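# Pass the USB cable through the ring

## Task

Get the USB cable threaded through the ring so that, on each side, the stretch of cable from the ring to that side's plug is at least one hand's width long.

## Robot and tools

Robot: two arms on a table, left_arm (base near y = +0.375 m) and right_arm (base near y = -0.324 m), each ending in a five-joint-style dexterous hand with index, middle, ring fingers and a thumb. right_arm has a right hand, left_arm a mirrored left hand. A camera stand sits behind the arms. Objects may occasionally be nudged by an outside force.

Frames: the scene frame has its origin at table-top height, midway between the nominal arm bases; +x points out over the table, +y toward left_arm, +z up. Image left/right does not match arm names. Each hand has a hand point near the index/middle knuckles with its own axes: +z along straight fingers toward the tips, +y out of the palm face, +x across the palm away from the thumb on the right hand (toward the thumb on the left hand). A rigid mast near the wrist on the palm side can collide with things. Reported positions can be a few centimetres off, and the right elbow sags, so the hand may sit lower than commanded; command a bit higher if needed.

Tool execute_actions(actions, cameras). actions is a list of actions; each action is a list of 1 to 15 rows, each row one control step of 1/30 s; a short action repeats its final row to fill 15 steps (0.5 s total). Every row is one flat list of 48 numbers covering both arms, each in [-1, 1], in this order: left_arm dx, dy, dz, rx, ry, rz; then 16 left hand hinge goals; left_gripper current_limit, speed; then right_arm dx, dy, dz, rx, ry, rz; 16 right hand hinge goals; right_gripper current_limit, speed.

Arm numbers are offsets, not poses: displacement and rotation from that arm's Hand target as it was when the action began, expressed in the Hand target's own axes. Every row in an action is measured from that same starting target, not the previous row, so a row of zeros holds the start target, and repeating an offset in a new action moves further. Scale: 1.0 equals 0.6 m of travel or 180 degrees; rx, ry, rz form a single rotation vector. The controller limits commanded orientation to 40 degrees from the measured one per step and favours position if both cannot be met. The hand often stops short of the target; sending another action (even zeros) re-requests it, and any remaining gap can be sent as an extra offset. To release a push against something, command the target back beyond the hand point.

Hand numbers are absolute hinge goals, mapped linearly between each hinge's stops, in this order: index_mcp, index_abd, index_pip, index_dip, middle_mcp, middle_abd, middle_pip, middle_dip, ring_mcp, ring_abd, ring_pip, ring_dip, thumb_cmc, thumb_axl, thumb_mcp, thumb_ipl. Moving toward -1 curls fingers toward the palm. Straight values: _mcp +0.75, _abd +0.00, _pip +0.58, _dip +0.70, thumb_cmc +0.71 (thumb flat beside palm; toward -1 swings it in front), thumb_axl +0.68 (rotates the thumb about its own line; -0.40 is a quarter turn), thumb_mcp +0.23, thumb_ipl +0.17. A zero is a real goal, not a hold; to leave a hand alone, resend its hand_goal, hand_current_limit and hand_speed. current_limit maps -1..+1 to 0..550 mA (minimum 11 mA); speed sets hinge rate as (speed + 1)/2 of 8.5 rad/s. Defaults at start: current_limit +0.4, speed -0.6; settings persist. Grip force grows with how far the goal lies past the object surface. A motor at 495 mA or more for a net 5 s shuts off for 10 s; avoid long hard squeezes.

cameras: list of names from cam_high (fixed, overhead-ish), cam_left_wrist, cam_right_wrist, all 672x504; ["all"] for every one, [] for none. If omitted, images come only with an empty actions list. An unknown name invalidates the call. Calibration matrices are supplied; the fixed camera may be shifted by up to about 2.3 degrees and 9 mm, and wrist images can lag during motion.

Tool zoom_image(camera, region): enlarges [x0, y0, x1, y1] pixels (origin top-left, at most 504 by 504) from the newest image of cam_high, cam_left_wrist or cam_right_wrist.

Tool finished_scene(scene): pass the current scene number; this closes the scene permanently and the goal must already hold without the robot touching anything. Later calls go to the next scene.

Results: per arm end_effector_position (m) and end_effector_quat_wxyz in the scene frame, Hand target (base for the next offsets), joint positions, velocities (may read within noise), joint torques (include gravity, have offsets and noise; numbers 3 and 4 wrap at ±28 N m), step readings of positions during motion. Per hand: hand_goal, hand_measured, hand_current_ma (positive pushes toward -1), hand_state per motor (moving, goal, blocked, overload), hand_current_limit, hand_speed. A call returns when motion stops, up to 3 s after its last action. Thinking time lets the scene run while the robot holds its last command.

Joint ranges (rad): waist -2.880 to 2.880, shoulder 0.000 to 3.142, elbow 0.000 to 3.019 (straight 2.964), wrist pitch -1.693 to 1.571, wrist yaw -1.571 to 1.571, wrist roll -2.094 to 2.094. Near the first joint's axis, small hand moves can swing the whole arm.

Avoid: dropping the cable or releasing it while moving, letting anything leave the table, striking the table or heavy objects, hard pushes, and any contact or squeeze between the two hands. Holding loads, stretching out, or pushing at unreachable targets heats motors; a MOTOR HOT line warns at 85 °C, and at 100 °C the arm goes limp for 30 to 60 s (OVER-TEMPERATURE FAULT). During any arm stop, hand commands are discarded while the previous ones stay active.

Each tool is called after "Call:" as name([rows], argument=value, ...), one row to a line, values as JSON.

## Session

Call:
execute_actions(actions=[])

Scene clock: 0.00 s.
left_arm: end_effector_position=(+0.3120, +0.3903, +0.2186) hand_goal=(+0.754, +0.000, +0.576, +0.696, +0.754, +0.000, +0.576, +0.696, +0.754, +0.000, +0.576, +0.696, +0.714, +0.678, +0.226, +0.168) hand_measured=(+0.754, +0.000, +0.576, +0.696, +0.754, +0.000, +0.576, +0.696, +0.754, +0.000, +0.576, +0.696, +0.714, +0.678, +0.226, +0.168) hand_current_ma=(+0, +0, +0, +0, +0, +0, +0, +0, +0, +0, +0, +0, +0, +0, +0, +0) hand_state=(goal, goal, goal, goal, goal, goal, goal, goal, goal, goal, goal, goal, goal, goal, goal, goal) hand_current_limit=0.40 hand_speed=-0.60 end_effector_quat_wxyz=(-0.089, +0.968, +0.228, +0.051) | right_arm: end_effector_position=(+0.4989, -0.3990, +0.1519) hand_goal=(+0.754, +0.000, +0.576, +0.696, +0.754, +0.000, +0.576, +0.696, +0.754, +0.000, +0.576, +0.696, +0.714, +0.678, +0.226, +0.168) hand_measured=(+0.754, +0.000, +0.576, +0.696, +0.754, +0.000, +0.576, +0.696, +0.754, +0.000, +0.576, +0.696, +0.714, +0.678, +0.226, +0.168) hand_current_ma=(+0, +0, +0, +0, +0, +0, +0, +0, +0, +0, +0, +0, +0, +0, +0, +0) hand_state=(goal, goal, goal, goal, goal, goal, goal, goal, goal, goal, goal, goal, goal, goal, goal, goal) hand_current_limit=0.40 hand_speed=-0.60 end_effector_quat_wxyz=(+0.084, +0.031, +0.955, -0.282)
Joint positions: left_arm=[0.198 1.069 0.921 -1.331 -0.185 1.283] | right_arm=[-0.108 1.466 1.143 -1.002 0.549 -1.697]
Joint velocities: within noise
Joint torques (N m): no reading
Heat: left arm: hottest shoulder 26 °C; right arm: hottest elbow 26 °C.
Hand target: left_arm +0.3212, +0.3919, +0.2332; -0.088, +0.967, +0.229, +0.068 | right_arm +0.5072, -0.3999, +0.1603; +0.094, +0.033, +0.954, -0.282
camera_calibration:
cam_left_wrist: T_world_to_cam=[[-0.979901, 0.198261, 0.0220833, 0.186811], [0.122573, 0.511051, 0.850766, -0.466632], [0.157388, 0.836373, -0.52508, -0.136323], [0, 0, 0, 1]] pos_world=[0.261708, 0.315452, 0.321289]
cam_right_wrist: T_world_to_cam=[[0.806266, 0.558932, -0.193726, -0.119281], [0.24548, -0.0181728, 0.969231, -0.329576], [0.538214, -0.829014, -0.151859, -0.446987], [0, 0, 0, 1]] pos_world=[0.417651, -0.309878, 0.228449]

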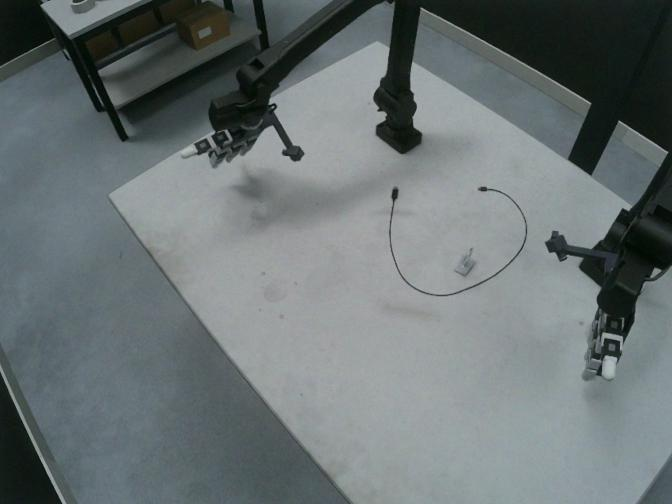

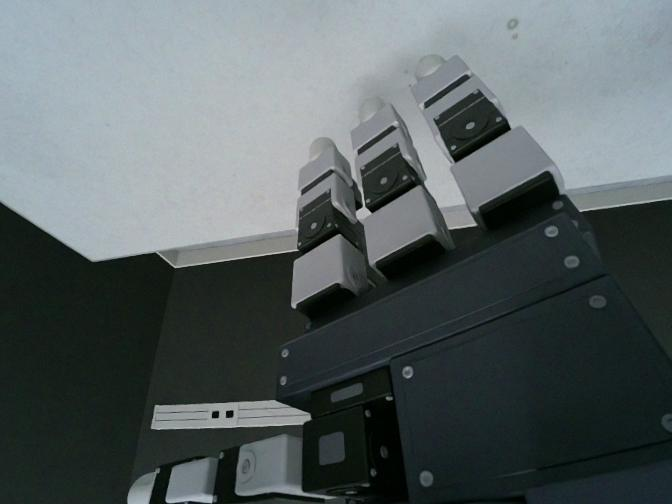

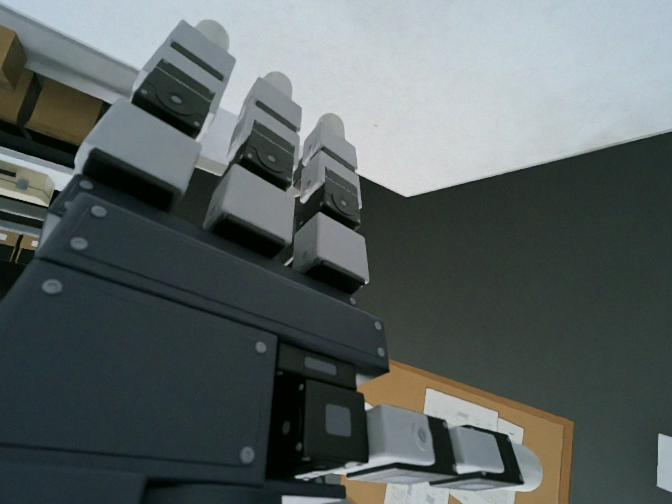

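Call:
zoom_image(camera="cam_high", region=[370, 160, 550, 310])

Call:
zoom_image(camera="cam_high", region=[440, 235, 500, 285])

Call:
zoom_image(camera="cam_high", region=[375, 175, 425, 215])

Call:
zoom_image(camera="cam_high", region=[465, 170, 515, 210])

Scaled by 2.800 from the camera's 672x504 image, which has a finer 960x720 frame.

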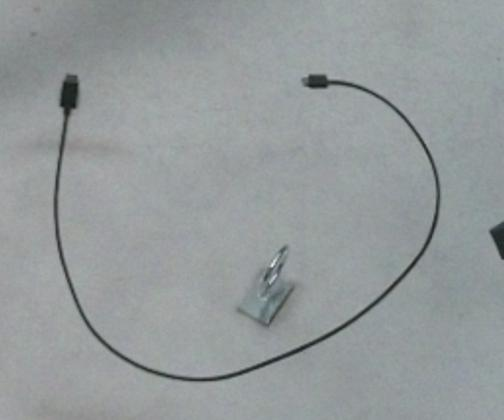

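Scaled by 8.400 from the camera's 672x504 image, which has a finer 960x720 frame.

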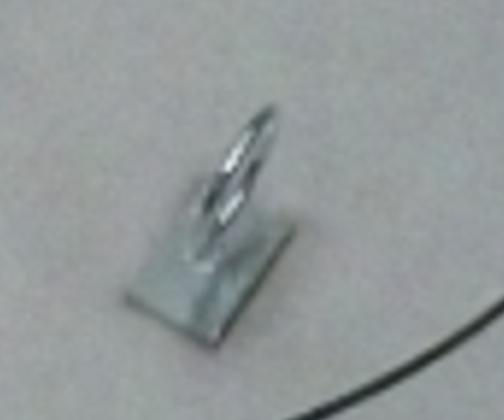

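Scaled by 10.080 from the camera's 672x504 image, which has a finer 960x720 frame.

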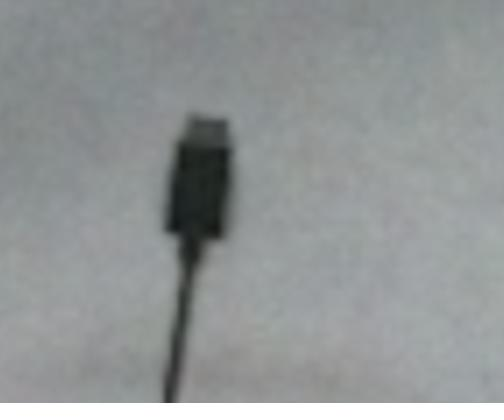

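Scaled by 10.080 from the camera's 672x504 image, which has a finer 960x720 frame.

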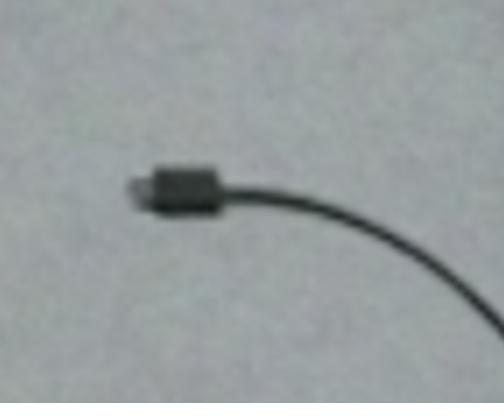

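Call:
execute_actions([
  [[-0.0763,0.019,-0.0845,-0.1272,-0.0255,0.0115,0.754,0,0.576,0.696,0.754,0,0.576,0.696,0.754,0,0.576,0.696,0.714,0.678,0.226,0.168,0.4,-0.6,0.0527,-0.0335,-0.173,-0.0481,0.0448,0.0808,0.754,0.05,0.576,0.696,0.754,-0.05,0.576,0.696,0.97,-0.3,0.97,0.97,0.714,0.678,0.226,0.168,0.4,-0.6]],
  [[-0.1017,0.0472,0.0022,-0.1272,-0.0255,0.0115,0.754,0,0.576,0.696,0.754,0,0.576,0.696,0.754,0,0.576,0.696,0.714,0.678,0.226,0.168,0.4,-0.6,0.2542,0.0907,-0.1592,-0.0481,0.0448,0.0808,0.754,0.05,0.576,0.696,0.754,-0.05,0.576,0.696,0.97,-0.3,0.97,0.97,0.714,0.678,0.226,0.168,0.4,-0.6]],
  [[-0.102,-0.0057,0.0953,-0.1272,-0.0255,0.0115,0.754,0,0.576,0.696,0.754,0,0.576,0.696,0.754,0,0.576,0.696,0.714,0.678,0.226,0.168,0.4,-0.6,0.2217,0.1022,0.0662,-0.0481,0.0448,0.0808,0.754,0.05,0.576,0.696,0.754,-0.05,0.576,0.696,0.97,-0.3,0.97,0.97,0.714,0.678,0.226,0.168,0.4,-0.6]],
], cameras=["all"])

Scene clock: 5.70 s.
left_arm: end_effector_position=(+0.1904, +0.2551, +0.2206) hand_goal=(+0.754, +0.000, +0.576, +0.696, +0.754, +0.000, +0.576, +0.696, +0.754, +0.000, +0.576, +0.696, +0.714, +0.678, +0.226, +0.168) hand_measured=(+0.760, +0.000, +0.576, +0.696, +0.760, +0.000, +0.576, +0.696, +0.760, +0.000, +0.578, +0.696, +0.722, +0.678, +0.222, +0.168) hand_current_ma=(+32, +1, +4, +0, +32, +1, +4, +0, +29, +1, +5, +0, +34, -4, -19, -2) hand_state=(goal, goal, goal, goal, goal, goal, goal, goal, goal, goal, goal, goal, goal, goal, goal, goal) hand_current_limit=0.40 hand_speed=-0.60 end_effector_quat_wxyz=(+0.493, +0.859, +0.125, +0.066) | right_arm: end_effector_position=(+0.2483, -0.1188, +0.2237) hand_goal=(+0.754, +0.050, +0.576, +0.696, +0.754, -0.050, +0.576, +0.696, +0.970, -0.300, +0.970, +0.970, +0.714, +0.678, +0.226, +0.168) hand_measured=(+0.752, +0.050, +0.576, +0.696, +0.752, -0.048, +0.576, +0.696, +0.964, -0.298, +0.966, +0.968, +0.714, +0.678, +0.222, +0.168) hand_current_ma=(-1, +0, +0, +0, +0, +0, +0, +0, -4, +1, -2, -1, +0, +0, -2, +0) hand_state=(goal, goal, goal, goal, goal, goal, goal, goal, goal, goal, goal, goal, goal, goal, goal, goal) hand_current_limit=0.40 hand_speed=-0.60 end_effector_quat_wxyz=(-0.016, +0.398, +0.917, +0.004)
Joint positions: left_arm=[0.405 0.923 0.378 -1.184 1.033 1.743] | right_arm=[0.801 0.915 0.875 -1.535 -0.032 0.038]
Joint torques (N m): left_arm=[-1.55 -2.08 7.86 0.38 1.47 0.24] | right_arm=[0.44 -2.96 8.21 1.01 0.1 0.02]
Heat: left arm: hottest shoulder 26 °C; right arm: hottest elbow 28 °C.
Hand target: left_arm +0.1911, +0.2520, +0.2231; +0.494, +0.859, +0.109, +0.071 | right_arm +0.2526, -0.1149, +0.2250; +0.000, +0.415, +0.910, +0.000
Off the commanded pose: left_arm 0.004 m, 2 deg | right_arm 0.006 m, 3 deg.
Step readings (end_effector_position of left_arm | right_arm):
0: (+0.3120, +0.3903, +0.2186) | (+0.4989, -0.3990, +0.1519)
1: (+0.3122, +0.3886, +0.2191) | (+0.4986, -0.3984, +0.1518)
2: (+0.3127, +0.3810, +0.2227) | (+0.4954, -0.3937, +0.1525)
4: (+0.3103, +0.3612, +0.2374) | (+0.4793, -0.3809, +0.1598)
8: (+0.2970, +0.3510, +0.2666) | (+0.4480, -0.3670, +0.1966)
15: (+0.2863, +0.3511, +0.2766) | (+0.4446, -0.3631, +0.2430)
16: (+0.2850, +0.3489, +0.2759) | (+0.4440, -0.3614, +0.2432)
17: (+0.2837, +0.3419, +0.2789) | (+0.4403, -0.3550, +0.2432)
19: (+0.2755, +0.3247, +0.2845) | (+0.4181, -0.3251, +0.2432)
23: (+0.2506, +0.3065, +0.2730) | (+0.3528, -0.2616, +0.2580)
30: (+0.2399, +0.3004, +0.2689) | (+0.3205, -0.2318, +0.2929)
31: (+0.2392, +0.2993, +0.2697) | (+0.3204, -0.2291, +0.2926)
32: (+0.2375, +0.2941, +0.2733) | (+0.3177, -0.2219, +0.2894)
34: (+0.2282, +0.2820, +0.2727) | (+0.2977, -0.1902, +0.2718)
38: (+0.1958, +0.2628, +0.2332) | (+0.2442, -0.1418, +0.2284)
45: (+0.1892, +0.2557, +0.2203) | (+0.2406, -0.1139, +0.2225)
camera_calibration:
cam_left_wrist: T_world_to_cam=[[-0.855486, 0.112015, -0.505566, 0.209245], [0.179977, 0.979775, -0.0874621, -0.307837], [0.485544, -0.165813, -0.858343, 0.263579], [0, 0, 0, 1]] pos_world=[0.106431, 0.321877, 0.305104]
cam_right_wrist: T_world_to_cam=[[0.99487, -0.101163, -0.000618929, -0.228219], [-0.0669427, -0.6629, 0.745709, -0.281514], [-0.0758482, -0.741842, -0.666272, 0.208883], [0, 0, 0, 1]] pos_world=[0.224046, -0.0547446, 0.348959]

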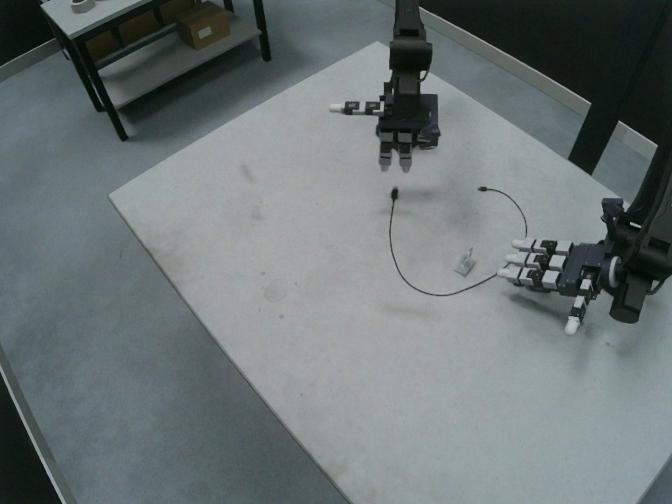

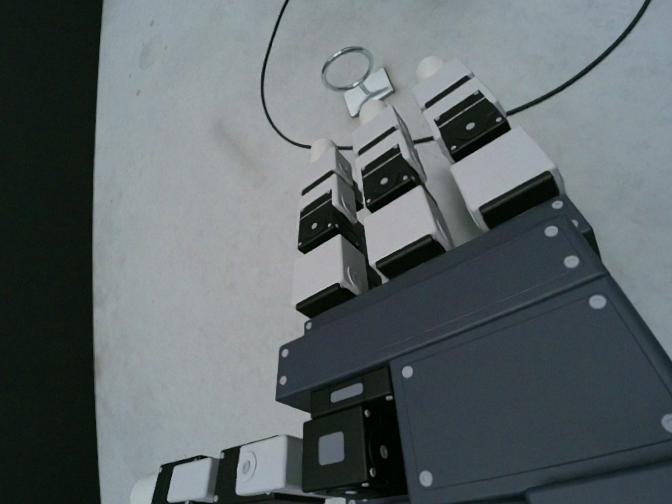

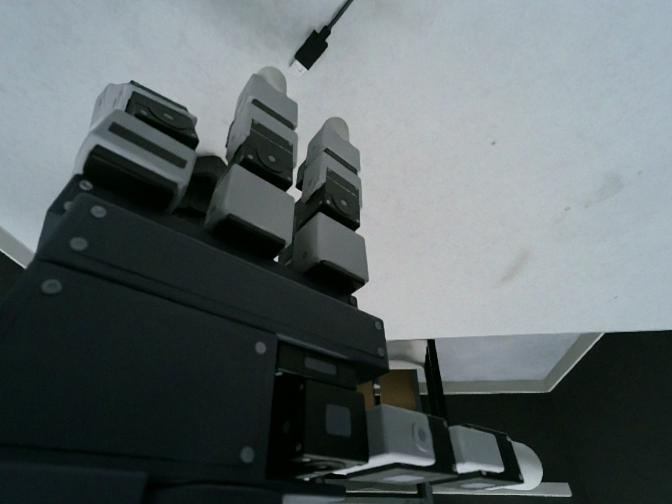

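Call:
zoom_image(camera="cam_right_wrist", region=[230, 0, 390, 140])

Call:
zoom_image(camera="cam_left_wrist", region=[290, 30, 430, 140])

Scaled by 3.150 from the camera's 672x504 image, which has a finer 960x720 frame.

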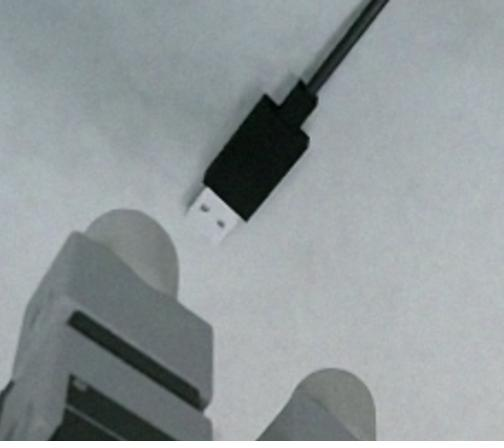

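Scaled by 3.600 from the camera's 672x504 image, which has a finer 960x720 frame.

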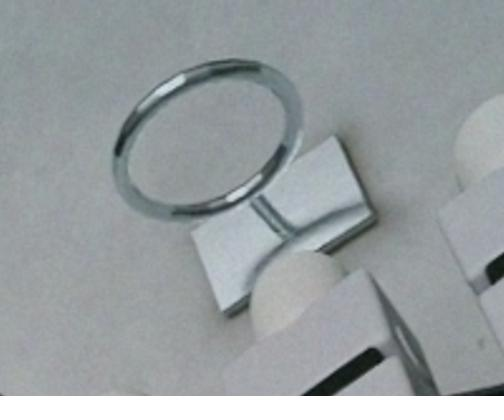

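Call:
execute_actions([
  [[0,0,0,0,0,0,0.754,0,0.576,0.696,0.754,0,0.576,0.696,0.754,0,0.576,0.696,0.714,0.678,0.226,0.168,0.4,-0.6,0.0123,0.0062,0.1,0,0,0,0.754,0.03,0.576,0.696,0.754,-0.03,0.576,0.696,0.97,-0.3,0.97,0.97,0.714,0.678,0.226,0.168,0.4,-0.6]],
], cameras=["cam_right_wrist","cam_high"])

Call:
zoom_image(camera="cam_right_wrist", region=[230, 20, 390, 160])

Scene clock: 7.37 s.
left_arm: end_effector_position=(+0.1906, +0.2548, +0.2207) hand_goal=(+0.754, +0.000, +0.576, +0.696, +0.754, +0.000, +0.576, +0.696, +0.754, +0.000, +0.576, +0.696, +0.714, +0.678, +0.226, +0.168) hand_measured=(+0.760, +0.000, +0.576, +0.696, +0.760, +0.000, +0.576, +0.696, +0.760, +0.000, +0.578, +0.696, +0.722, +0.678, +0.222, +0.168) hand_current_ma=(+32, +1, +4, +0, +32, +1, +4, +0, +29, +1, +5, +0, +34, -4, -19, -2) hand_state=(goal, goal, goal, goal, goal, goal, goal, goal, goal, goal, goal, goal, goal, goal, goal, goal) hand_current_limit=0.40 hand_speed=-0.60 end_effector_quat_wxyz=(+0.493, +0.858, +0.124, +0.067) | right_arm: end_effector_position=(+0.2492, -0.1095, +0.1661) hand_goal=(+0.754, +0.030, +0.576, +0.696, +0.754, -0.030, +0.576, +0.696, +0.970, -0.300, +0.970, +0.970, +0.714, +0.678, +0.226, +0.168) hand_measured=(+0.752, +0.032, +0.576, +0.696, +0.752, -0.032, +0.576, +0.696, +0.964, -0.298, +0.966, +0.968, +0.714, +0.678, +0.222, +0.168) hand_current_ma=(-1, +1, +0, +0, +0, -1, +0, +0, -4, +1, -2, -1, +0, +0, -2, +0) hand_state=(goal, goal, goal, goal, goal, goal, goal, goal, goal, goal, goal, goal, goal, goal, goal, goal) hand_current_limit=0.40 hand_speed=-0.60 end_effector_quat_wxyz=(-0.002, +0.411, +0.912, -0.001)
Joint positions: left_arm=[0.403 0.924 0.378 -1.181 1.034 1.743] | right_arm=[0.858 0.963 0.747 -1.358 -0.004 0.123]
Joint torques (N m): left_arm=[-1.61 -2.14 7.86 0.36 1.47 0.22] | right_arm=[0.5 -3.25 7.79 0.57 0.15 0.09]
Heat: left arm: hottest shoulder 26 °C; right arm: hottest elbow 28 °C.
Hand target: left_arm +0.1911, +0.2519, +0.2231; +0.494, +0.859, +0.109, +0.071 | right_arm +0.2506, -0.1068, +0.1651; +0.000, +0.415, +0.910, +0.000
Off the commanded pose: left_arm 0.004 m, 2 deg | right_arm 0.003 m, 1 deg.
Step readings (end_effector_position of left_arm | right_arm):
0: (+0.1904, +0.2551, +0.2206) | (+0.2483, -0.1189, +0.2237)
1: (+0.1904, +0.2551, +0.2206) | (+0.2484, -0.1188, +0.2236)
2: (+0.1905, +0.2551, +0.2206) | (+0.2493, -0.1177, +0.2220)
4: (+0.1904, +0.2550, +0.2207) | (+0.2511, -0.1146, +0.2110)
8: (+0.1906, +0.2549, +0.2207) | (+0.2443, -0.1138, +0.1776)
15: (+0.1906, +0.2548, +0.2207) | (+0.2479, -0.1098, +0.1656)
camera_calibration:
cam_right_wrist: T_world_to_cam=[[0.991456, -0.128509, 0.0223535, -0.234272], [-0.100732, -0.645456, 0.757126, -0.223887], [-0.0828694, -0.752909, -0.652887, 0.175829], [0, 0, 0, 1]] pos_world=[0.224289, -0.042232, 0.289544]
Images, in order (width x height): cam_high 672x504, cam_right_wrist 672x504.

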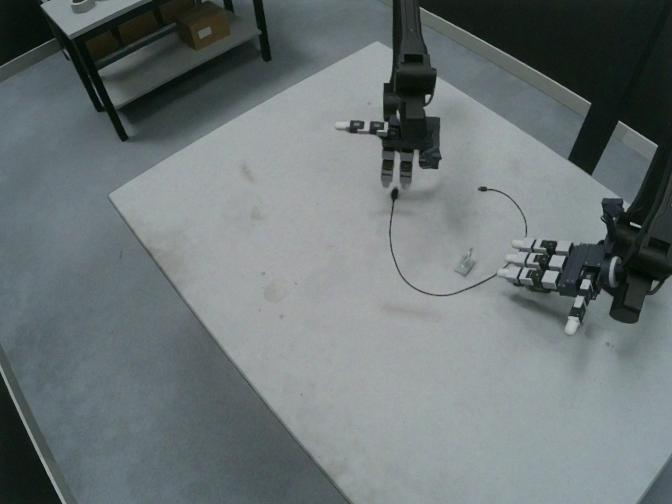

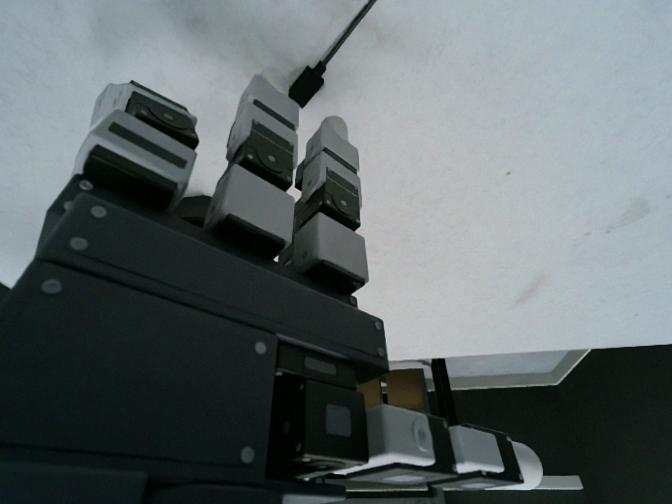

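Scaled by 3.150 from the camera's 672x504 image, which has a finer 960x720 frame.

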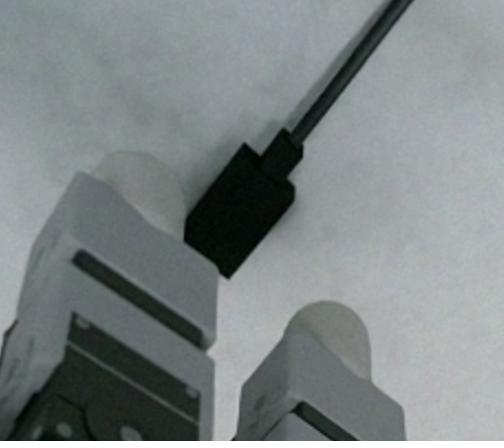

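Call:
execute_actions([
  [[0,0,0,0,0,0,0.754,0,0.576,0.696,0.754,0,0.576,0.696,0.754,0,0.576,0.696,0.714,0.678,0.226,0.168,0.4,-0.6,0.001,-0.001,0.0467,0,0,0,0.754,0.03,0.576,0.696,0.754,-0.03,0.576,0.696,0.97,-0.3,0.97,0.97,0.714,0.678,0.226,0.168,0.4,-0.6]],
], cameras=["cam_right_wrist"])

Call:
zoom_image(camera="cam_right_wrist", region=[230, 40, 390, 180])

Scene clock: 8.43 s.
left_arm: end_effector_position=(+0.1906, +0.2548, +0.2207) hand_goal=(+0.754, +0.000, +0.576, +0.696, +0.754, +0.000, +0.576, +0.696, +0.754, +0.000, +0.576, +0.696, +0.714, +0.678, +0.226, +0.168) hand_measured=(+0.760, +0.000, +0.576, +0.696, +0.760, +0.000, +0.576, +0.696, +0.760, +0.000, +0.578, +0.696, +0.722, +0.678, +0.222, +0.168) hand_current_ma=(+32, +1, +4, +0, +32, +1, +4, +0, +29, +1, +5, +0, +34, -4, -19, -2) hand_state=(goal, goal, goal, goal, goal, goal, goal, goal, goal, goal, goal, goal, goal, goal, goal, goal) hand_current_limit=0.40 hand_speed=-0.60 end_effector_quat_wxyz=(+0.493, +0.858, +0.124, +0.067) | right_arm: end_effector_position=(+0.2493, -0.1087, +0.1394) hand_goal=(+0.754, +0.030, +0.576, +0.696, +0.754, -0.030, +0.576, +0.696, +0.970, -0.300, +0.970, +0.970, +0.714, +0.678, +0.226, +0.168) hand_measured=(+0.752, +0.032, +0.576, +0.696, +0.752, -0.032, +0.576, +0.696, +0.964, -0.298, +0.966, +0.968, +0.714, +0.678, +0.222, +0.168) hand_current_ma=(-1, +1, +0, +0, +0, -1, +0, +0, -4, +1, -2, -1, +0, +0, -2, +0) hand_state=(goal, goal, goal, goal, goal, goal, goal, goal, goal, goal, goal, goal, goal, goal, goal, goal) hand_current_limit=0.40 hand_speed=-0.60 end_effector_quat_wxyz=(-0.002, +0.412, +0.911, +0.000)
Joint positions: left_arm=[0.403 0.924 0.378 -1.181 1.034 1.743] | right_arm=[0.861 0.986 0.687 -1.273 -0.003 0.126]
Joint torques (N m): left_arm=[-1.55 -2.2 7.88 0.39 1.49 0.21] | right_arm=[0.09 -2.73 7.41 0.8 0.15 0.1]
Heat: left arm: hottest shoulder 26 °C; right arm: hottest elbow 28 °C.
Hand target: left_arm +0.1911, +0.2519, +0.2231; +0.494, +0.859, +0.109, +0.071 | right_arm +0.2497, -0.1068, +0.1370; +0.000, +0.415, +0.910, +0.000
Off the commanded pose: left_arm 0.004 m, 2 deg | right_arm 0.003 m, 0 deg.
Step readings (end_effector_position of left_arm | right_arm):
0: (+0.1906, +0.2548, +0.2207) | (+0.2493, -0.1095, +0.1661)
1: (+0.1906, +0.2548, +0.2207) | (+0.2493, -0.1095, +0.1659)
2: (+0.1906, +0.2548, +0.2207) | (+0.2497, -0.1089, +0.1651)
4: (+0.1906, +0.2548, +0.2207) | (+0.2506, -0.1075, +0.1602)
8: (+0.1906, +0.2548, +0.2207) | (+0.2481, -0.1099, +0.1447)
15: (+0.1906, +0.2548, +0.2207) | (+0.2490, -0.1090, +0.1392)
camera_calibration:
cam_right_wrist: T_world_to_cam=[[0.991249, -0.12974, 0.0243608, -0.234046], [-0.10324, -0.646915, 0.755541, -0.202519], [-0.0822646, -0.751444, -0.654648, 0.159219], [0, 0, 0, 1]] pos_world=[0.224188, -0.0417333, 0.262945]
Images, in order (width x height): cam_right_wrist 672x504.

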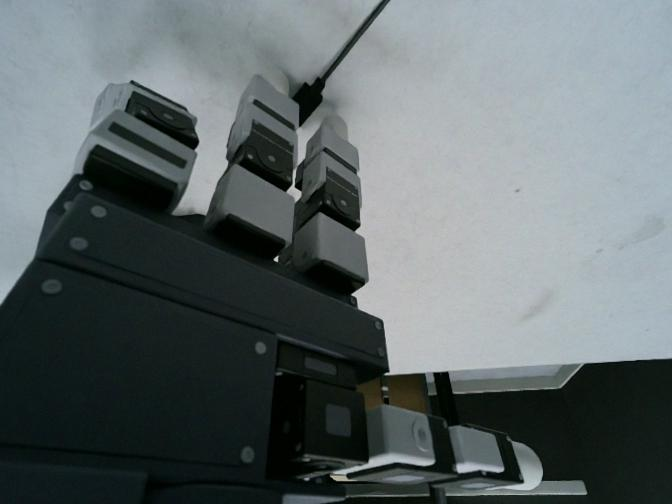

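Scaled by 3.150 from the camera's 672x504 image, which has a finer 960x720 frame.

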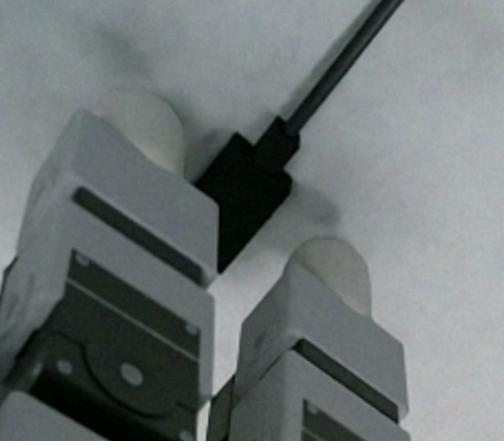

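Call:
execute_actions([
  [[0,0,0,0,0,0,0.754,0,0.576,0.696,0.754,0,0.576,0.696,0.754,0,0.576,0.696,0.714,0.678,0.226,0.168,0.4,-0.6,0,0,0,0,0,0,0.754,-0.2,0.576,0.696,0.754,0.2,0.576,0.696,0.97,-0.3,0.97,0.97,0.714,0.678,0.226,0.168,0.4,-0.85]],
], cameras=["cam_right_wrist"])

Call:
zoom_image(camera="cam_right_wrist", region=[230, 40, 390, 180])

Scene clock: 9.77 s.
left_arm: end_effector_position=(+0.1906, +0.2548, +0.2207) hand_goal=(+0.754, +0.000, +0.576, +0.696, +0.754, +0.000, +0.576, +0.696, +0.754, +0.000, +0.576, +0.696, +0.714, +0.678, +0.226, +0.168) hand_measured=(+0.760, +0.000, +0.576, +0.696, +0.760, +0.000, +0.576, +0.696, +0.760, +0.000, +0.578, +0.696, +0.722, +0.678, +0.222, +0.168) hand_current_ma=(+32, +1, +4, +0, +32, +1, +4, +0, +29, +1, +5, +0, +34, -4, -19, -2) hand_state=(goal, goal, goal, goal, goal, goal, goal, goal, goal, goal, goal, goal, goal, goal, goal, goal) hand_current_limit=0.40 hand_speed=-0.60 end_effector_quat_wxyz=(+0.493, +0.858, +0.124, +0.067) | right_arm: end_effector_position=(+0.2493, -0.1087, +0.1394) hand_goal=(+0.754, -0.200, +0.576, +0.696, +0.754, +0.200, +0.576, +0.696, +0.970, -0.300, +0.970, +0.970, +0.714, +0.678, +0.226, +0.168) hand_measured=(+0.752, -0.098, +0.576, +0.696, +0.752, +0.100, +0.576, +0.696, +0.964, -0.298, +0.966, +0.968, +0.714, +0.678, +0.222, +0.168) hand_current_ma=(-1, +203, +0, +0, +0, -203, +0, +0, -4, +1, -2, -1, +0, +0, -2, +0) hand_state=(goal, blocked, goal, goal, goal, blocked, goal, goal, goal, goal, goal, goal, goal, goal, goal, goal) hand_current_limit=0.40 hand_speed=-0.85 end_effector_quat_wxyz=(-0.002, +0.412, +0.911, +0.000)
Joint positions: left_arm=[0.403 0.924 0.378 -1.181 1.034 1.743] | right_arm=[0.861 0.986 0.687 -1.273 -0.003 0.126]
Joint torques (N m): left_arm=[-1.73 -2.14 7.9 0.34 1.48 0.21] | right_arm=[0.32 -3.25 7.41 0.83 0.16 0.13]
Heat: left arm: hottest wrist yaw 27 °C; right arm: hottest elbow 28 °C.
Hand target: left_arm +0.1911, +0.2519, +0.2231; +0.494, +0.859, +0.109, +0.071 | right_arm +0.2497, -0.1068, +0.1370; +0.000, +0.415, +0.910, +0.000
Off the commanded pose: left_arm 0.004 m, 2 deg | right_arm 0.003 m, 0 deg.
Step readings (end_effector_position of left_arm | right_arm):
0: (+0.1906, +0.2548, +0.2207) | (+0.2493, -0.1087, +0.1394)
1: (+0.1906, +0.2548, +0.2207) | (+0.2493, -0.1087, +0.1394)
2: (+0.1906, +0.2548, +0.2207) | (+0.2493, -0.1087, +0.1394)
4: (+0.1906, +0.2548, +0.2207) | (+0.2493, -0.1087, +0.1394)
8: (+0.1906, +0.2548, +0.2207) | (+0.2493, -0.1087, +0.1394)
15: (+0.1906, +0.2548, +0.2207) | (+0.2493, -0.1087, +0.1394)
camera_calibration:
cam_right_wrist: T_world_to_cam=[[0.991249, -0.12974, 0.0243608, -0.234046], [-0.10324, -0.646915, 0.755541, -0.202519], [-0.0822646, -0.751444, -0.654648, 0.159219], [0, 0, 0, 1]] pos_world=[0.224188, -0.0417333, 0.262945]
Images, in order (width x height): cam_right_wrist 672x504.

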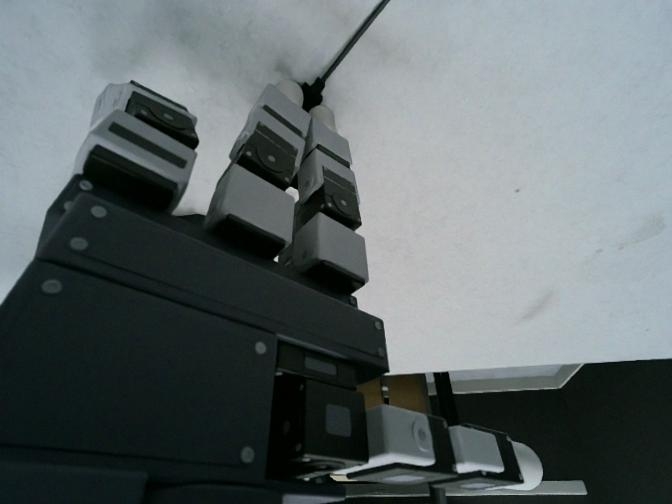

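Scaled by 3.150 from the camera's 672x504 image, which has a finer 960x720 frame.

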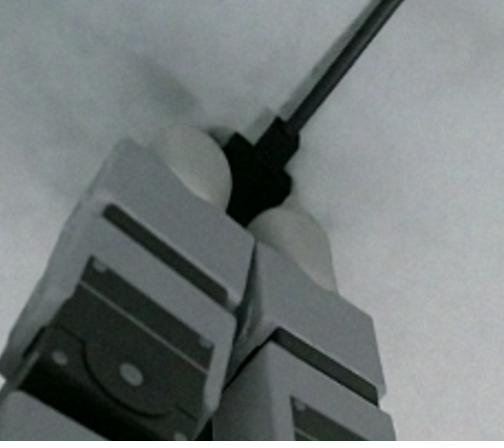

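Call:
execute_actions([
  [[0,0,0,0,0,0,0.754,0,0.576,0.696,0.754,0,0.576,0.696,0.754,0,0.576,0.696,0.714,0.678,0.226,0.168,0.4,-0.6,0,0,0,0,0,0,0.754,0,0.576,0.696,0.754,0,0.576,0.696,0.97,-0.3,0.97,0.97,0.714,0.678,0.226,0.168,0.4,-0.85]],
  [[0,0,0,0,0,0,0.754,0,0.576,0.696,0.754,0,0.576,0.696,0.754,0,0.576,0.696,0.714,0.678,0.226,0.168,0.4,-0.6,0,0,0.01,0,0,0,0.754,0,0.576,0.696,0.754,0,0.576,0.696,0.97,-0.3,0.97,0.97,0.714,0.678,0.226,0.168,0.4,-0.85]],
], cameras=["cam_right_wrist"])

Call:
zoom_image(camera="cam_right_wrist", region=[230, 40, 390, 180])

Scene clock: 11.27 s.
left_arm: end_effector_position=(+0.1906, +0.2548, +0.2207) hand_goal=(+0.754, +0.000, +0.576, +0.696, +0.754, +0.000, +0.576, +0.696, +0.754, +0.000, +0.576, +0.696, +0.714, +0.678, +0.226, +0.168) hand_measured=(+0.760, +0.000, +0.576, +0.696, +0.760, +0.000, +0.576, +0.696, +0.760, +0.000, +0.578, +0.696, +0.722, +0.678, +0.222, +0.168) hand_current_ma=(+32, +1, +4, +0, +32, +1, +4, +0, +29, +1, +5, +0, +34, -4, -19, -2) hand_state=(goal, goal, goal, goal, goal, goal, goal, goal, goal, goal, goal, goal, goal, goal, goal, goal) hand_current_limit=0.40 hand_speed=-0.60 end_effector_quat_wxyz=(+0.493, +0.858, +0.124, +0.067) | right_arm: end_effector_position=(+0.2500, -0.1080, +0.1349) hand_goal=(+0.754, +0.000, +0.576, +0.696, +0.754, +0.000, +0.576, +0.696, +0.970, -0.300, +0.970, +0.970, +0.714, +0.678, +0.226, +0.168) hand_measured=(+0.752, -0.004, +0.576, +0.696, +0.752, +0.004, +0.576, +0.696, +0.964, -0.298, +0.966, +0.968, +0.714, +0.678, +0.222, +0.168) hand_current_ma=(-1, -1, +0, +0, +0, +1, +0, +0, -4, +1, -2, -1, +0, +0, -2, +0) hand_state=(goal, goal, goal, goal, goal, goal, goal, goal, goal, goal, goal, goal, goal, goal, goal, goal) hand_current_limit=0.40 hand_speed=-0.85 end_effector_quat_wxyz=(-0.001, +0.412, +0.911, +0.002)
Joint positions: left_arm=[0.403 0.924 0.378 -1.181 1.034 1.743] | right_arm=[0.861 0.991 0.677 -1.254 -0.003 0.126]
Joint torques (N m): left_arm=[-1.55 -2.26 7.88 0.36 1.48 0.21] | right_arm=[0.5 -2.49 7.19 0.79 0.19 0.11]
Heat: left arm: hottest wrist yaw 27 °C; right arm: hottest elbow 28 °C.
Hand target: left_arm +0.1911, +0.2519, +0.2231; +0.494, +0.859, +0.109, +0.071 | right_arm +0.2497, -0.1068, +0.1311; +0.000, +0.415, +0.910, +0.000
Off the commanded pose: left_arm 0.004 m, 2 deg | right_arm 0.004 m, 1 deg.
Step readings (end_effector_position of left_arm | right_arm):
0: (+0.1906, +0.2548, +0.2207) | (+0.2493, -0.1087, +0.1394)
1: (+0.1906, +0.2548, +0.2207) | (+0.2493, -0.1087, +0.1394)
2: (+0.1906, +0.2548, +0.2207) | (+0.2493, -0.1087, +0.1394)
4: (+0.1906, +0.2548, +0.2207) | (+0.2493, -0.1087, +0.1394)
8: (+0.1906, +0.2548, +0.2207) | (+0.2493, -0.1087, +0.1394)
15: (+0.1906, +0.2548, +0.2207) | (+0.2493, -0.1087, +0.1394)
16: (+0.1906, +0.2548, +0.2207) | (+0.2494, -0.1086, +0.1394)
17: (+0.1906, +0.2548, +0.2207) | (+0.2495, -0.1085, +0.1394)
19: (+0.1906, +0.2548, +0.2207) | (+0.2501, -0.1079, +0.1390)
23: (+0.1906, +0.2548, +0.2207) | (+0.2499, -0.1081, +0.1362)
30: (+0.1906, +0.2548, +0.2207) | (+0.2499, -0.1081, +0.1349)
camera_calibration:
cam_right_wrist: T_world_to_cam=[[0.991184, -0.129746, 0.0268382, -0.234805], [-0.105341, -0.648862, 0.753579, -0.198011], [-0.0803599, -0.749763, -0.656809, 0.15686], [0, 0, 0, 1]] pos_world=[0.224482, -0.0413387, 0.258546]
Images, in order (width x height): cam_right_wrist 672x504.

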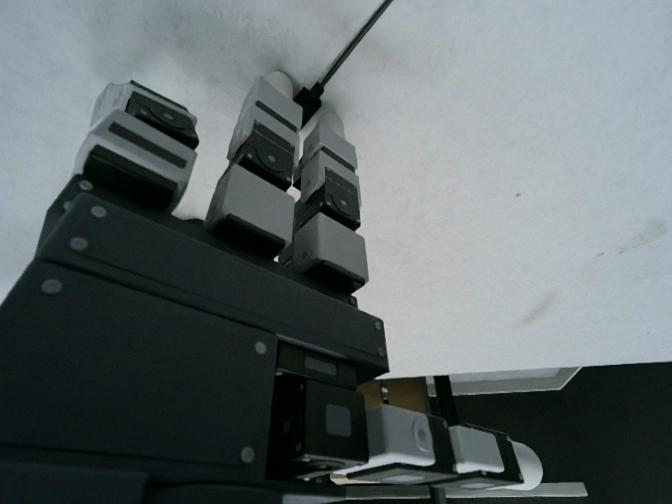

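Scaled by 3.150 from the camera's 672x504 image, which has a finer 960x720 frame.

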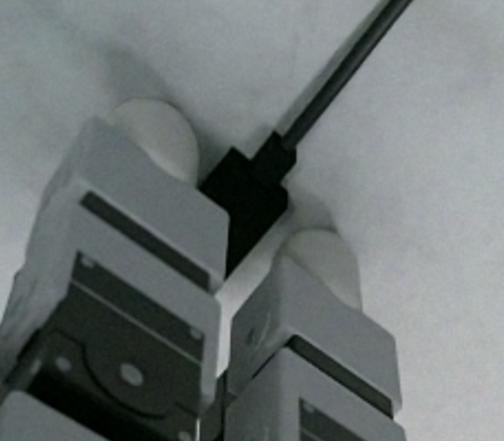

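Call:
execute_actions([
  [[0,0,0,0,0,0,0.754,0,0.576,0.696,0.754,0,0.576,0.696,0.754,0,0.576,0.696,0.714,0.678,0.226,0.168,0.4,-0.6,0,0,0.0075,0,0,0,0.754,0,0.576,0.696,0.754,0,0.576,0.696,0.97,-0.3,0.97,0.97,0.714,0.678,0.226,0.168,0.4,-0.85]],
  [[0,0,0,0,0,0,0.754,0,0.576,0.696,0.754,0,0.576,0.696,0.754,0,0.576,0.696,0.714,0.678,0.226,0.168,0.4,-0.6,0,0,0,0,0,0,0.754,-0.2,0.576,0.696,0.754,0.2,0.576,0.696,0.97,-0.3,0.97,0.97,0.714,0.678,0.226,0.168,0.4,-0.85]],
], cameras=["cam_right_wrist"])

Call:
zoom_image(camera="cam_right_wrist", region=[230, 40, 390, 180])

Scene clock: 12.67 s.
left_arm: end_effector_position=(+0.1906, +0.2548, +0.2207) hand_goal=(+0.754, +0.000, +0.576, +0.696, +0.754, +0.000, +0.576, +0.696, +0.754, +0.000, +0.576, +0.696, +0.714, +0.678, +0.226, +0.168) hand_measured=(+0.760, +0.000, +0.576, +0.696, +0.760, +0.000, +0.576, +0.696, +0.760, +0.000, +0.578, +0.696, +0.722, +0.678, +0.222, +0.168) hand_current_ma=(+32, +1, +4, +0, +32, +1, +4, +0, +29, +1, +5, +0, +34, -4, -19, -2) hand_state=(goal, goal, goal, goal, goal, goal, goal, goal, goal, goal, goal, goal, goal, goal, goal, goal) hand_current_limit=0.40 hand_speed=-0.60 end_effector_quat_wxyz=(+0.493, +0.858, +0.124, +0.067) | right_arm: end_effector_position=(+0.2499, -0.1083, +0.1304) hand_goal=(+0.754, -0.200, +0.576, +0.696, +0.754, +0.200, +0.576, +0.696, +0.970, -0.300, +0.970, +0.970, +0.714, +0.678, +0.226, +0.168) hand_measured=(+0.752, -0.064, +0.576, +0.696, +0.752, +0.066, +0.576, +0.696, +0.964, -0.298, +0.966, +0.968, +0.714, +0.678, +0.222, +0.168) hand_current_ma=(+0, +321, +0, +0, +0, -316, +0, +0, -4, +1, -2, -1, +0, +0, -2, +0) hand_state=(goal, blocked, goal, goal, goal, blocked, goal, goal, goal, goal, goal, goal, goal, goal, goal, goal) hand_current_limit=0.40 hand_speed=-0.85 end_effector_quat_wxyz=(+0.000, +0.412, +0.911, +0.001)
Joint positions: left_arm=[0.403 0.924 0.378 -1.181 1.034 1.743] | right_arm=[0.861 0.996 0.668 -1.24 -0.002 0.127]
Joint torques (N m): left_arm=[-1.67 -2.2 7.87 0.39 1.48 0.21] | right_arm=[0.56 -3.43 6.99 0.91 0.08 0.11]
Heat: left arm: hottest wrist yaw 27 °C; right arm: hottest elbow 28 °C.
Hand target: left_arm +0.1911, +0.2519, +0.2231; +0.494, +0.859, +0.109, +0.071 | right_arm +0.2496, -0.1068, +0.1264; +0.000, +0.415, +0.910, +0.000
Off the commanded pose: left_arm 0.004 m, 2 deg | right_arm 0.004 m, 0 deg.
Step readings (end_effector_position of left_arm | right_arm):
0: (+0.1906, +0.2548, +0.2207) | (+0.2500, -0.1080, +0.1349)
1: (+0.1906, +0.2548, +0.2207) | (+0.2501, -0.1080, +0.1350)
2: (+0.1906, +0.2548, +0.2207) | (+0.2501, -0.1079, +0.1349)
4: (+0.1906, +0.2548, +0.2207) | (+0.2503, -0.1076, +0.1341)
8: (+0.1906, +0.2548, +0.2207) | (+0.2499, -0.1081, +0.1313)
15: (+0.1906, +0.2548, +0.2207) | (+0.2498, -0.1083, +0.1303)
16: (+0.1906, +0.2548, +0.2207) | (+0.2498, -0.1083, +0.1303)
17: (+0.1906, +0.2548, +0.2207) | (+0.2499, -0.1083, +0.1303)
19: (+0.1906, +0.2548, +0.2207) | (+0.2500, -0.1084, +0.1304)
23: (+0.1906, +0.2548, +0.2207) | (+0.2499, -0.1083, +0.1304)
30: (+0.1906, +0.2548, +0.2207) | (+0.2499, -0.1083, +0.1304)
camera_calibration:
cam_right_wrist: T_world_to_cam=[[0.991174, -0.12976, 0.0271245, -0.234666], [-0.105434, -0.647615, 0.754638, -0.19481], [-0.0803554, -0.750838, -0.65558, 0.153398], [0, 0, 0, 1]] pos_world=[0.224382, -0.0414352, 0.253941]
Images, in order (width x height): cam_right_wrist 672x504.

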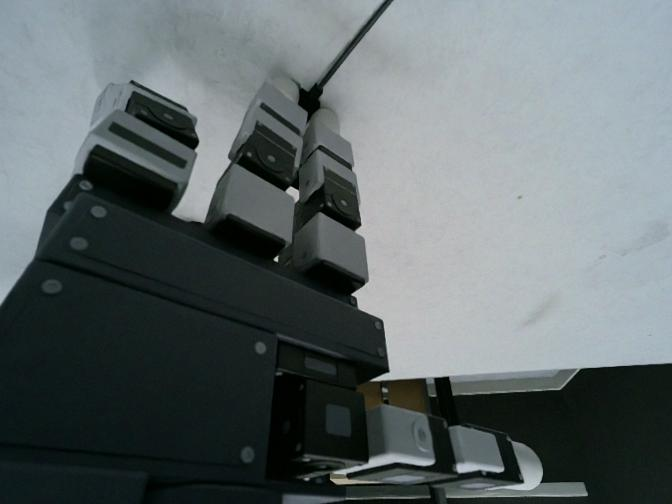

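Scaled by 3.150 from the camera's 672x504 image, which has a finer 960x720 frame.

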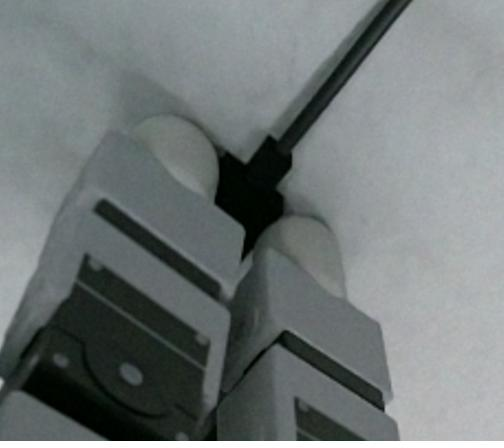

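Call:
execute_actions([
  [[0,0,0,0,0,0,0.754,0,0.576,0.696,0.754,0,0.576,0.696,0.754,0,0.576,0.696,0.714,0.678,0.226,0.168,0.4,-0.6,-0.0055,0.0063,-0.1167,0,0,0,0.754,-0.2,0.576,0.696,0.754,0.2,0.576,0.696,0.97,-0.3,0.97,0.97,0.714,0.678,0.226,0.168,0.4,-0.85]],
], cameras=["cam_right_wrist"])

Call:
zoom_image(camera="cam_right_wrist", region=[230, 40, 390, 180])

Scene clock: 13.87 s.
left_arm: end_effector_position=(+0.1906, +0.2548, +0.2207) hand_goal=(+0.754, +0.000, +0.576, +0.696, +0.754, +0.000, +0.576, +0.696, +0.754, +0.000, +0.576, +0.696, +0.714, +0.678, +0.226, +0.168) hand_measured=(+0.760, +0.000, +0.576, +0.696, +0.760, +0.000, +0.576, +0.696, +0.760, +0.000, +0.578, +0.696, +0.722, +0.678, +0.222, +0.168) hand_current_ma=(+32, +1, +4, +0, +32, +1, +4, +0, +29, +1, +5, +0, +34, -4, -19, -2) hand_state=(goal, goal, goal, goal, goal, goal, goal, goal, goal, goal, goal, goal, goal, goal, goal, goal) hand_current_limit=0.40 hand_speed=-0.60 end_effector_quat_wxyz=(+0.493, +0.858, +0.124, +0.067) | right_arm: end_effector_position=(+0.2458, -0.1130, +0.1783) hand_goal=(+0.754, -0.200, +0.576, +0.696, +0.754, +0.200, +0.576, +0.696, +0.970, -0.300, +0.970, +0.970, +0.714, +0.678, +0.226, +0.168) hand_measured=(+0.752, -0.064, +0.576, +0.696, +0.754, +0.066, +0.576, +0.696, +0.964, -0.298, +0.966, +0.968, +0.714, +0.678, +0.222, +0.168) hand_current_ma=(-1, +321, +0, +0, +0, -316, +0, +0, -4, +1, -2, -1, +0, +0, -2, +0) hand_state=(goal, blocked, goal, goal, goal, blocked, goal, goal, goal, goal, goal, goal, goal, goal, goal, goal) hand_current_limit=0.40 hand_speed=-0.85 end_effector_quat_wxyz=(-0.006, +0.412, +0.911, -0.015)
Joint positions: left_arm=[0.403 0.924 0.378 -1.181 1.034 1.743] | right_arm=[0.861 0.961 0.785 -1.426 -0.002 0.127]
Joint torques (N m): left_arm=[-1.61 -2.08 7.87 0.38 1.48 0.21] | right_arm=[-0.38 -3.31 10.56 -0.12 0.14 -0.04]
Heat: left arm: hottest elbow 27 °C; right arm: hottest elbow 28 °C.
Hand target: left_arm +0.1911, +0.2519, +0.2231; +0.494, +0.859, +0.109, +0.071 | right_arm +0.2547, -0.1068, +0.1965; +0.000, +0.415, +0.910, +0.000
Off the commanded pose: left_arm 0.004 m, 2 deg | right_arm 0.021 m, 2 deg.
Step readings (end_effector_position of left_arm | right_arm):
0: (+0.1906, +0.2548, +0.2207) | (+0.2499, -0.1083, +0.1304)
1: (+0.1906, +0.2548, +0.2207) | (+0.2499, -0.1083, +0.1304)
2: (+0.1906, +0.2548, +0.2207) | (+0.2486, -0.1098, +0.1301)
4: (+0.1906, +0.2548, +0.2207) | (+0.2448, -0.1141, +0.1339)
8: (+0.1906, +0.2548, +0.2207) | (+0.2443, -0.1147, +0.1571)
15: (+0.1906, +0.2548, +0.2207) | (+0.2472, -0.1114, +0.1790)
camera_calibration:
cam_right_wrist: T_world_to_cam=[[0.991577, -0.129269, 0.00800217, -0.229099], [-0.0881008, -0.627922, 0.773273, -0.239813], [-0.0949355, -0.767465, -0.634022, 0.178922], [0, 0, 0, 1]] pos_world=[0.223028, -0.042883, 0.300715]
Images, in order (width x height): cam_right_wrist 672x504.

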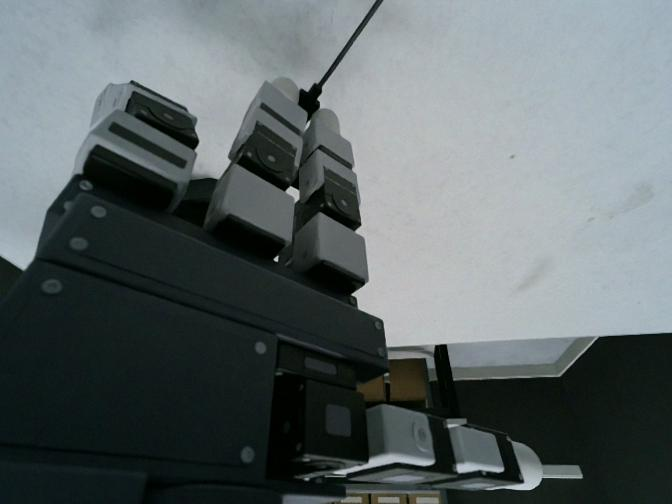

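Scaled by 3.150 from the camera's 672x504 image, which has a finer 960x720 frame.

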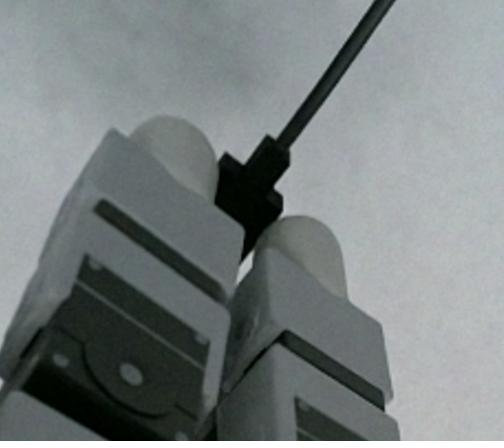

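Call:
execute_actions([
  [[0,0,0,0,0,0,0.754,0,0.576,0.696,0.754,0,0.576,0.696,0.754,0,0.576,0.696,0.714,0.678,0.226,0.168,0.4,-0.6,-0.0296,0.0163,0,0,0,0.1685,0.754,-0.2,0.576,0.696,0.754,0.2,0.576,0.696,0.97,-0.3,0.97,0.97,0.714,0.678,0.226,0.168,0.4,-0.85]],
  [[0,0,0,0,0,0,0.754,0,0.576,0.696,0.754,0,0.576,0.696,0.754,0,0.576,0.696,0.714,0.678,0.226,0.168,0.4,-0.6,-0.0158,0.0053,0,0,0,0.1685,0.754,-0.2,0.576,0.696,0.754,0.2,0.576,0.696,0.97,-0.3,0.97,0.97,0.714,0.678,0.226,0.168,0.4,-0.85]],
  [[0,0,0,0,0,0,0.754,0,0.576,0.696,0.754,0,0.576,0.696,0.754,0,0.576,0.696,0.714,0.678,0.226,0.168,0.4,-0.6,-0.0092,-0.0227,0,0,0,0.1685,0.754,-0.2,0.576,0.696,0.754,0.2,0.576,0.696,0.97,-0.3,0.97,0.97,0.714,0.678,0.226,0.168,0.4,-0.85]],
], cameras=["cam_right_wrist","cam_high"])

Call:
zoom_image(camera="cam_right_wrist", region=[230, 0, 390, 140])

Call:
zoom_image(camera="cam_high", region=[370, 130, 550, 310])

Scene clock: 16.30 s.
left_arm: end_effector_position=(+0.1906, +0.2548, +0.2207) hand_goal=(+0.754, +0.000, +0.576, +0.696, +0.754, +0.000, +0.576, +0.696, +0.754, +0.000, +0.576, +0.696, +0.714, +0.678, +0.226, +0.168) hand_measured=(+0.760, +0.000, +0.576, +0.696, +0.760, +0.000, +0.576, +0.696, +0.760, +0.000, +0.578, +0.696, +0.722, +0.678, +0.222, +0.168) hand_current_ma=(+32, +1, +4, +0, +32, +1, +4, +0, +29, +1, +5, +0, +34, -4, -19, -2) hand_state=(goal, goal, goal, goal, goal, goal, goal, goal, goal, goal, goal, goal, goal, goal, goal, goal) hand_current_limit=0.40 hand_speed=-0.60 end_effector_quat_wxyz=(+0.493, +0.858, +0.124, +0.067) | right_arm: end_effector_position=(+0.2558, -0.1347, +0.1851) hand_goal=(+0.754, -0.200, +0.576, +0.696, +0.754, +0.200, +0.576, +0.696, +0.970, -0.300, +0.970, +0.970, +0.714, +0.678, +0.226, +0.168) hand_measured=(+0.746, -0.064, +0.574, +0.696, +0.758, +0.066, +0.578, +0.696, +0.964, -0.298, +0.966, +0.968, +0.712, +0.678, +0.222, +0.168) hand_current_ma=(-5, +321, -1, +0, +2, -316, +1, +0, -4, +1, -2, -1, +0, +0, -2, +0) hand_state=(goal, blocked, goal, goal, goal, blocked, goal, goal, goal, goal, goal, goal, goal, goal, goal, goal) hand_current_limit=0.40 hand_speed=-0.85 end_effector_quat_wxyz=(+0.004, +0.936, +0.351, -0.014)
Joint positions: left_arm=[0.403 0.924 0.378 -1.181 1.034 1.743] | right_arm=[0.936 1.264 1.011 -1.346 -0.008 1.778]
Joint torques (N m): left_arm=[-1.44 -2.2 7.9 0.34 1.47 0.2] | right_arm=[0.21 -7.06 10.65 0.25 0.1 0.11]
Heat: left arm: hottest elbow 27 °C; right arm: hottest elbow 29 °C.
Hand target: left_arm +0.1911, +0.2519, +0.2231; +0.494, +0.859, +0.109, +0.071 | right_arm +0.2639, -0.1231, +0.1966; +0.000, +0.940, +0.342, +0.000
Off the commanded pose: left_arm 0.004 m, 2 deg | right_arm 0.018 m, 2 deg.
Step readings (end_effector_position of left_arm | right_arm):
0: (+0.1906, +0.2548, +0.2207) | (+0.2458, -0.1130, +0.1783)
1: (+0.1906, +0.2548, +0.2207) | (+0.2458, -0.1131, +0.1783)
2: (+0.1906, +0.2548, +0.2207) | (+0.2462, -0.1142, +0.1784)
4: (+0.1906, +0.2548, +0.2207) | (+0.2475, -0.1167, +0.1779)
8: (+0.1906, +0.2548, +0.2207) | (+0.2557, -0.1184, +0.1788)
15: (+0.1906, +0.2548, +0.2207) | (+0.2623, -0.1220, +0.1793)
16: (+0.1906, +0.2548, +0.2207) | (+0.2624, -0.1228, +0.1793)
17: (+0.1906, +0.2548, +0.2207) | (+0.2621, -0.1242, +0.1791)
19: (+0.1906, +0.2548, +0.2207) | (+0.2621, -0.1252, +0.1790)
23: (+0.1906, +0.2548, +0.2207) | (+0.2680, -0.1242, +0.1806)
30: (+0.1906, +0.2548, +0.2207) | (+0.2715, -0.1310, +0.1817)
31: (+0.1906, +0.2548, +0.2207) | (+0.2712, -0.1319, +0.1818)
32: (+0.1906, +0.2548, +0.2207) | (+0.2695, -0.1334, +0.1817)
34: (+0.1906, +0.2548, +0.2207) | (+0.2650, -0.1330, +0.1815)
38: (+0.1906, +0.2548, +0.2207) | (+0.2628, -0.1271, +0.1834)
45: (+0.1906, +0.2548, +0.2207) | (+0.2594, -0.1321, +0.1840)
camera_calibration:
cam_right_wrist: T_world_to_cam=[[-0.133946, -0.989842, 0.0476482, -0.0773207], [-0.627506, 0.121932, 0.769005, -0.0180861], [-0.767004, 0.0731056, -0.637464, 0.453237], [0, 0, 0, 1]] pos_world=[0.325929, -0.107464, 0.306515]
Images, in order (width x height): cam_high 672x504, cam_right_wrist 672x504.

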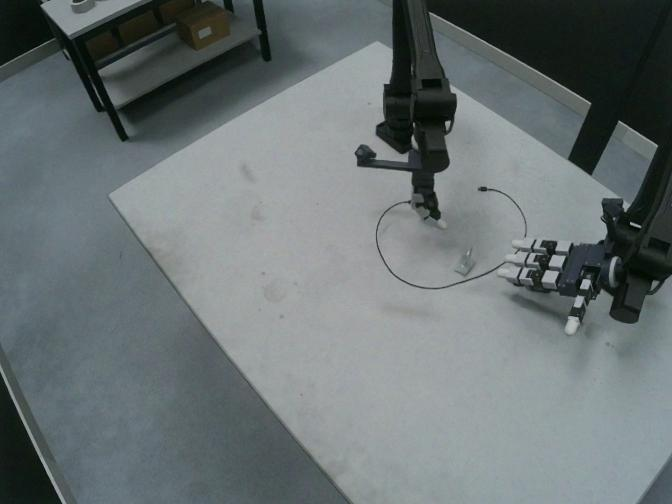

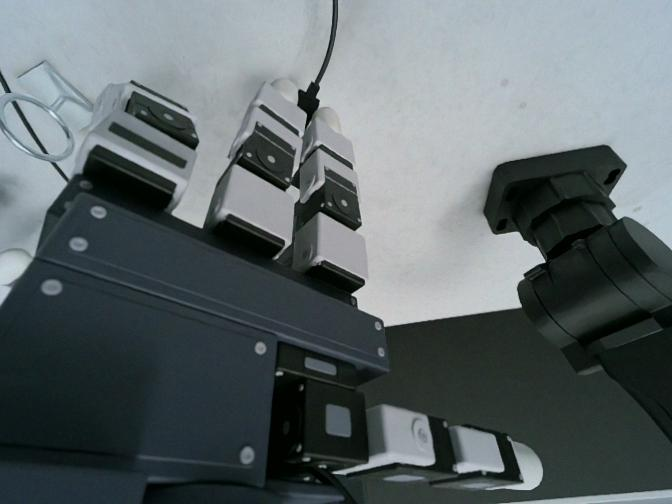

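Scaled by 3.150 from the camera's 672x504 image, which has a finer 960x720 frame.

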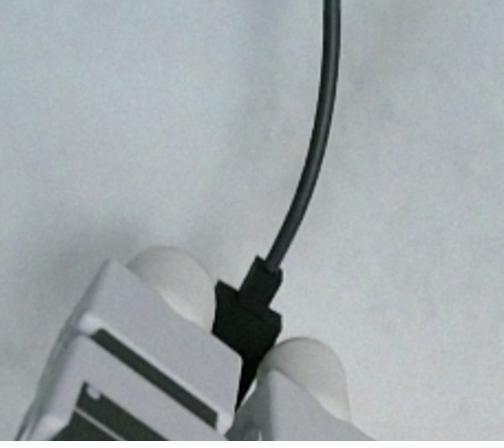

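Scaled by 2.800 from the camera's 672x504 image, which has a finer 960x720 frame.

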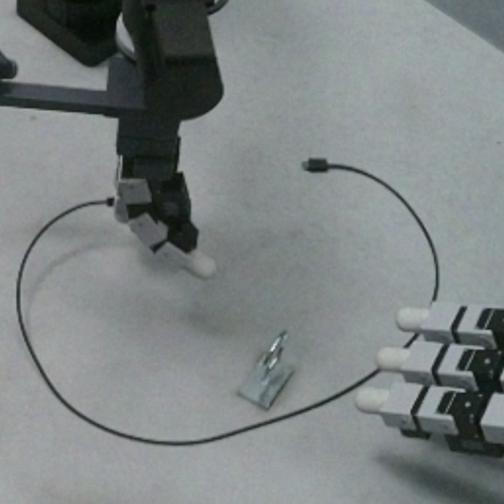

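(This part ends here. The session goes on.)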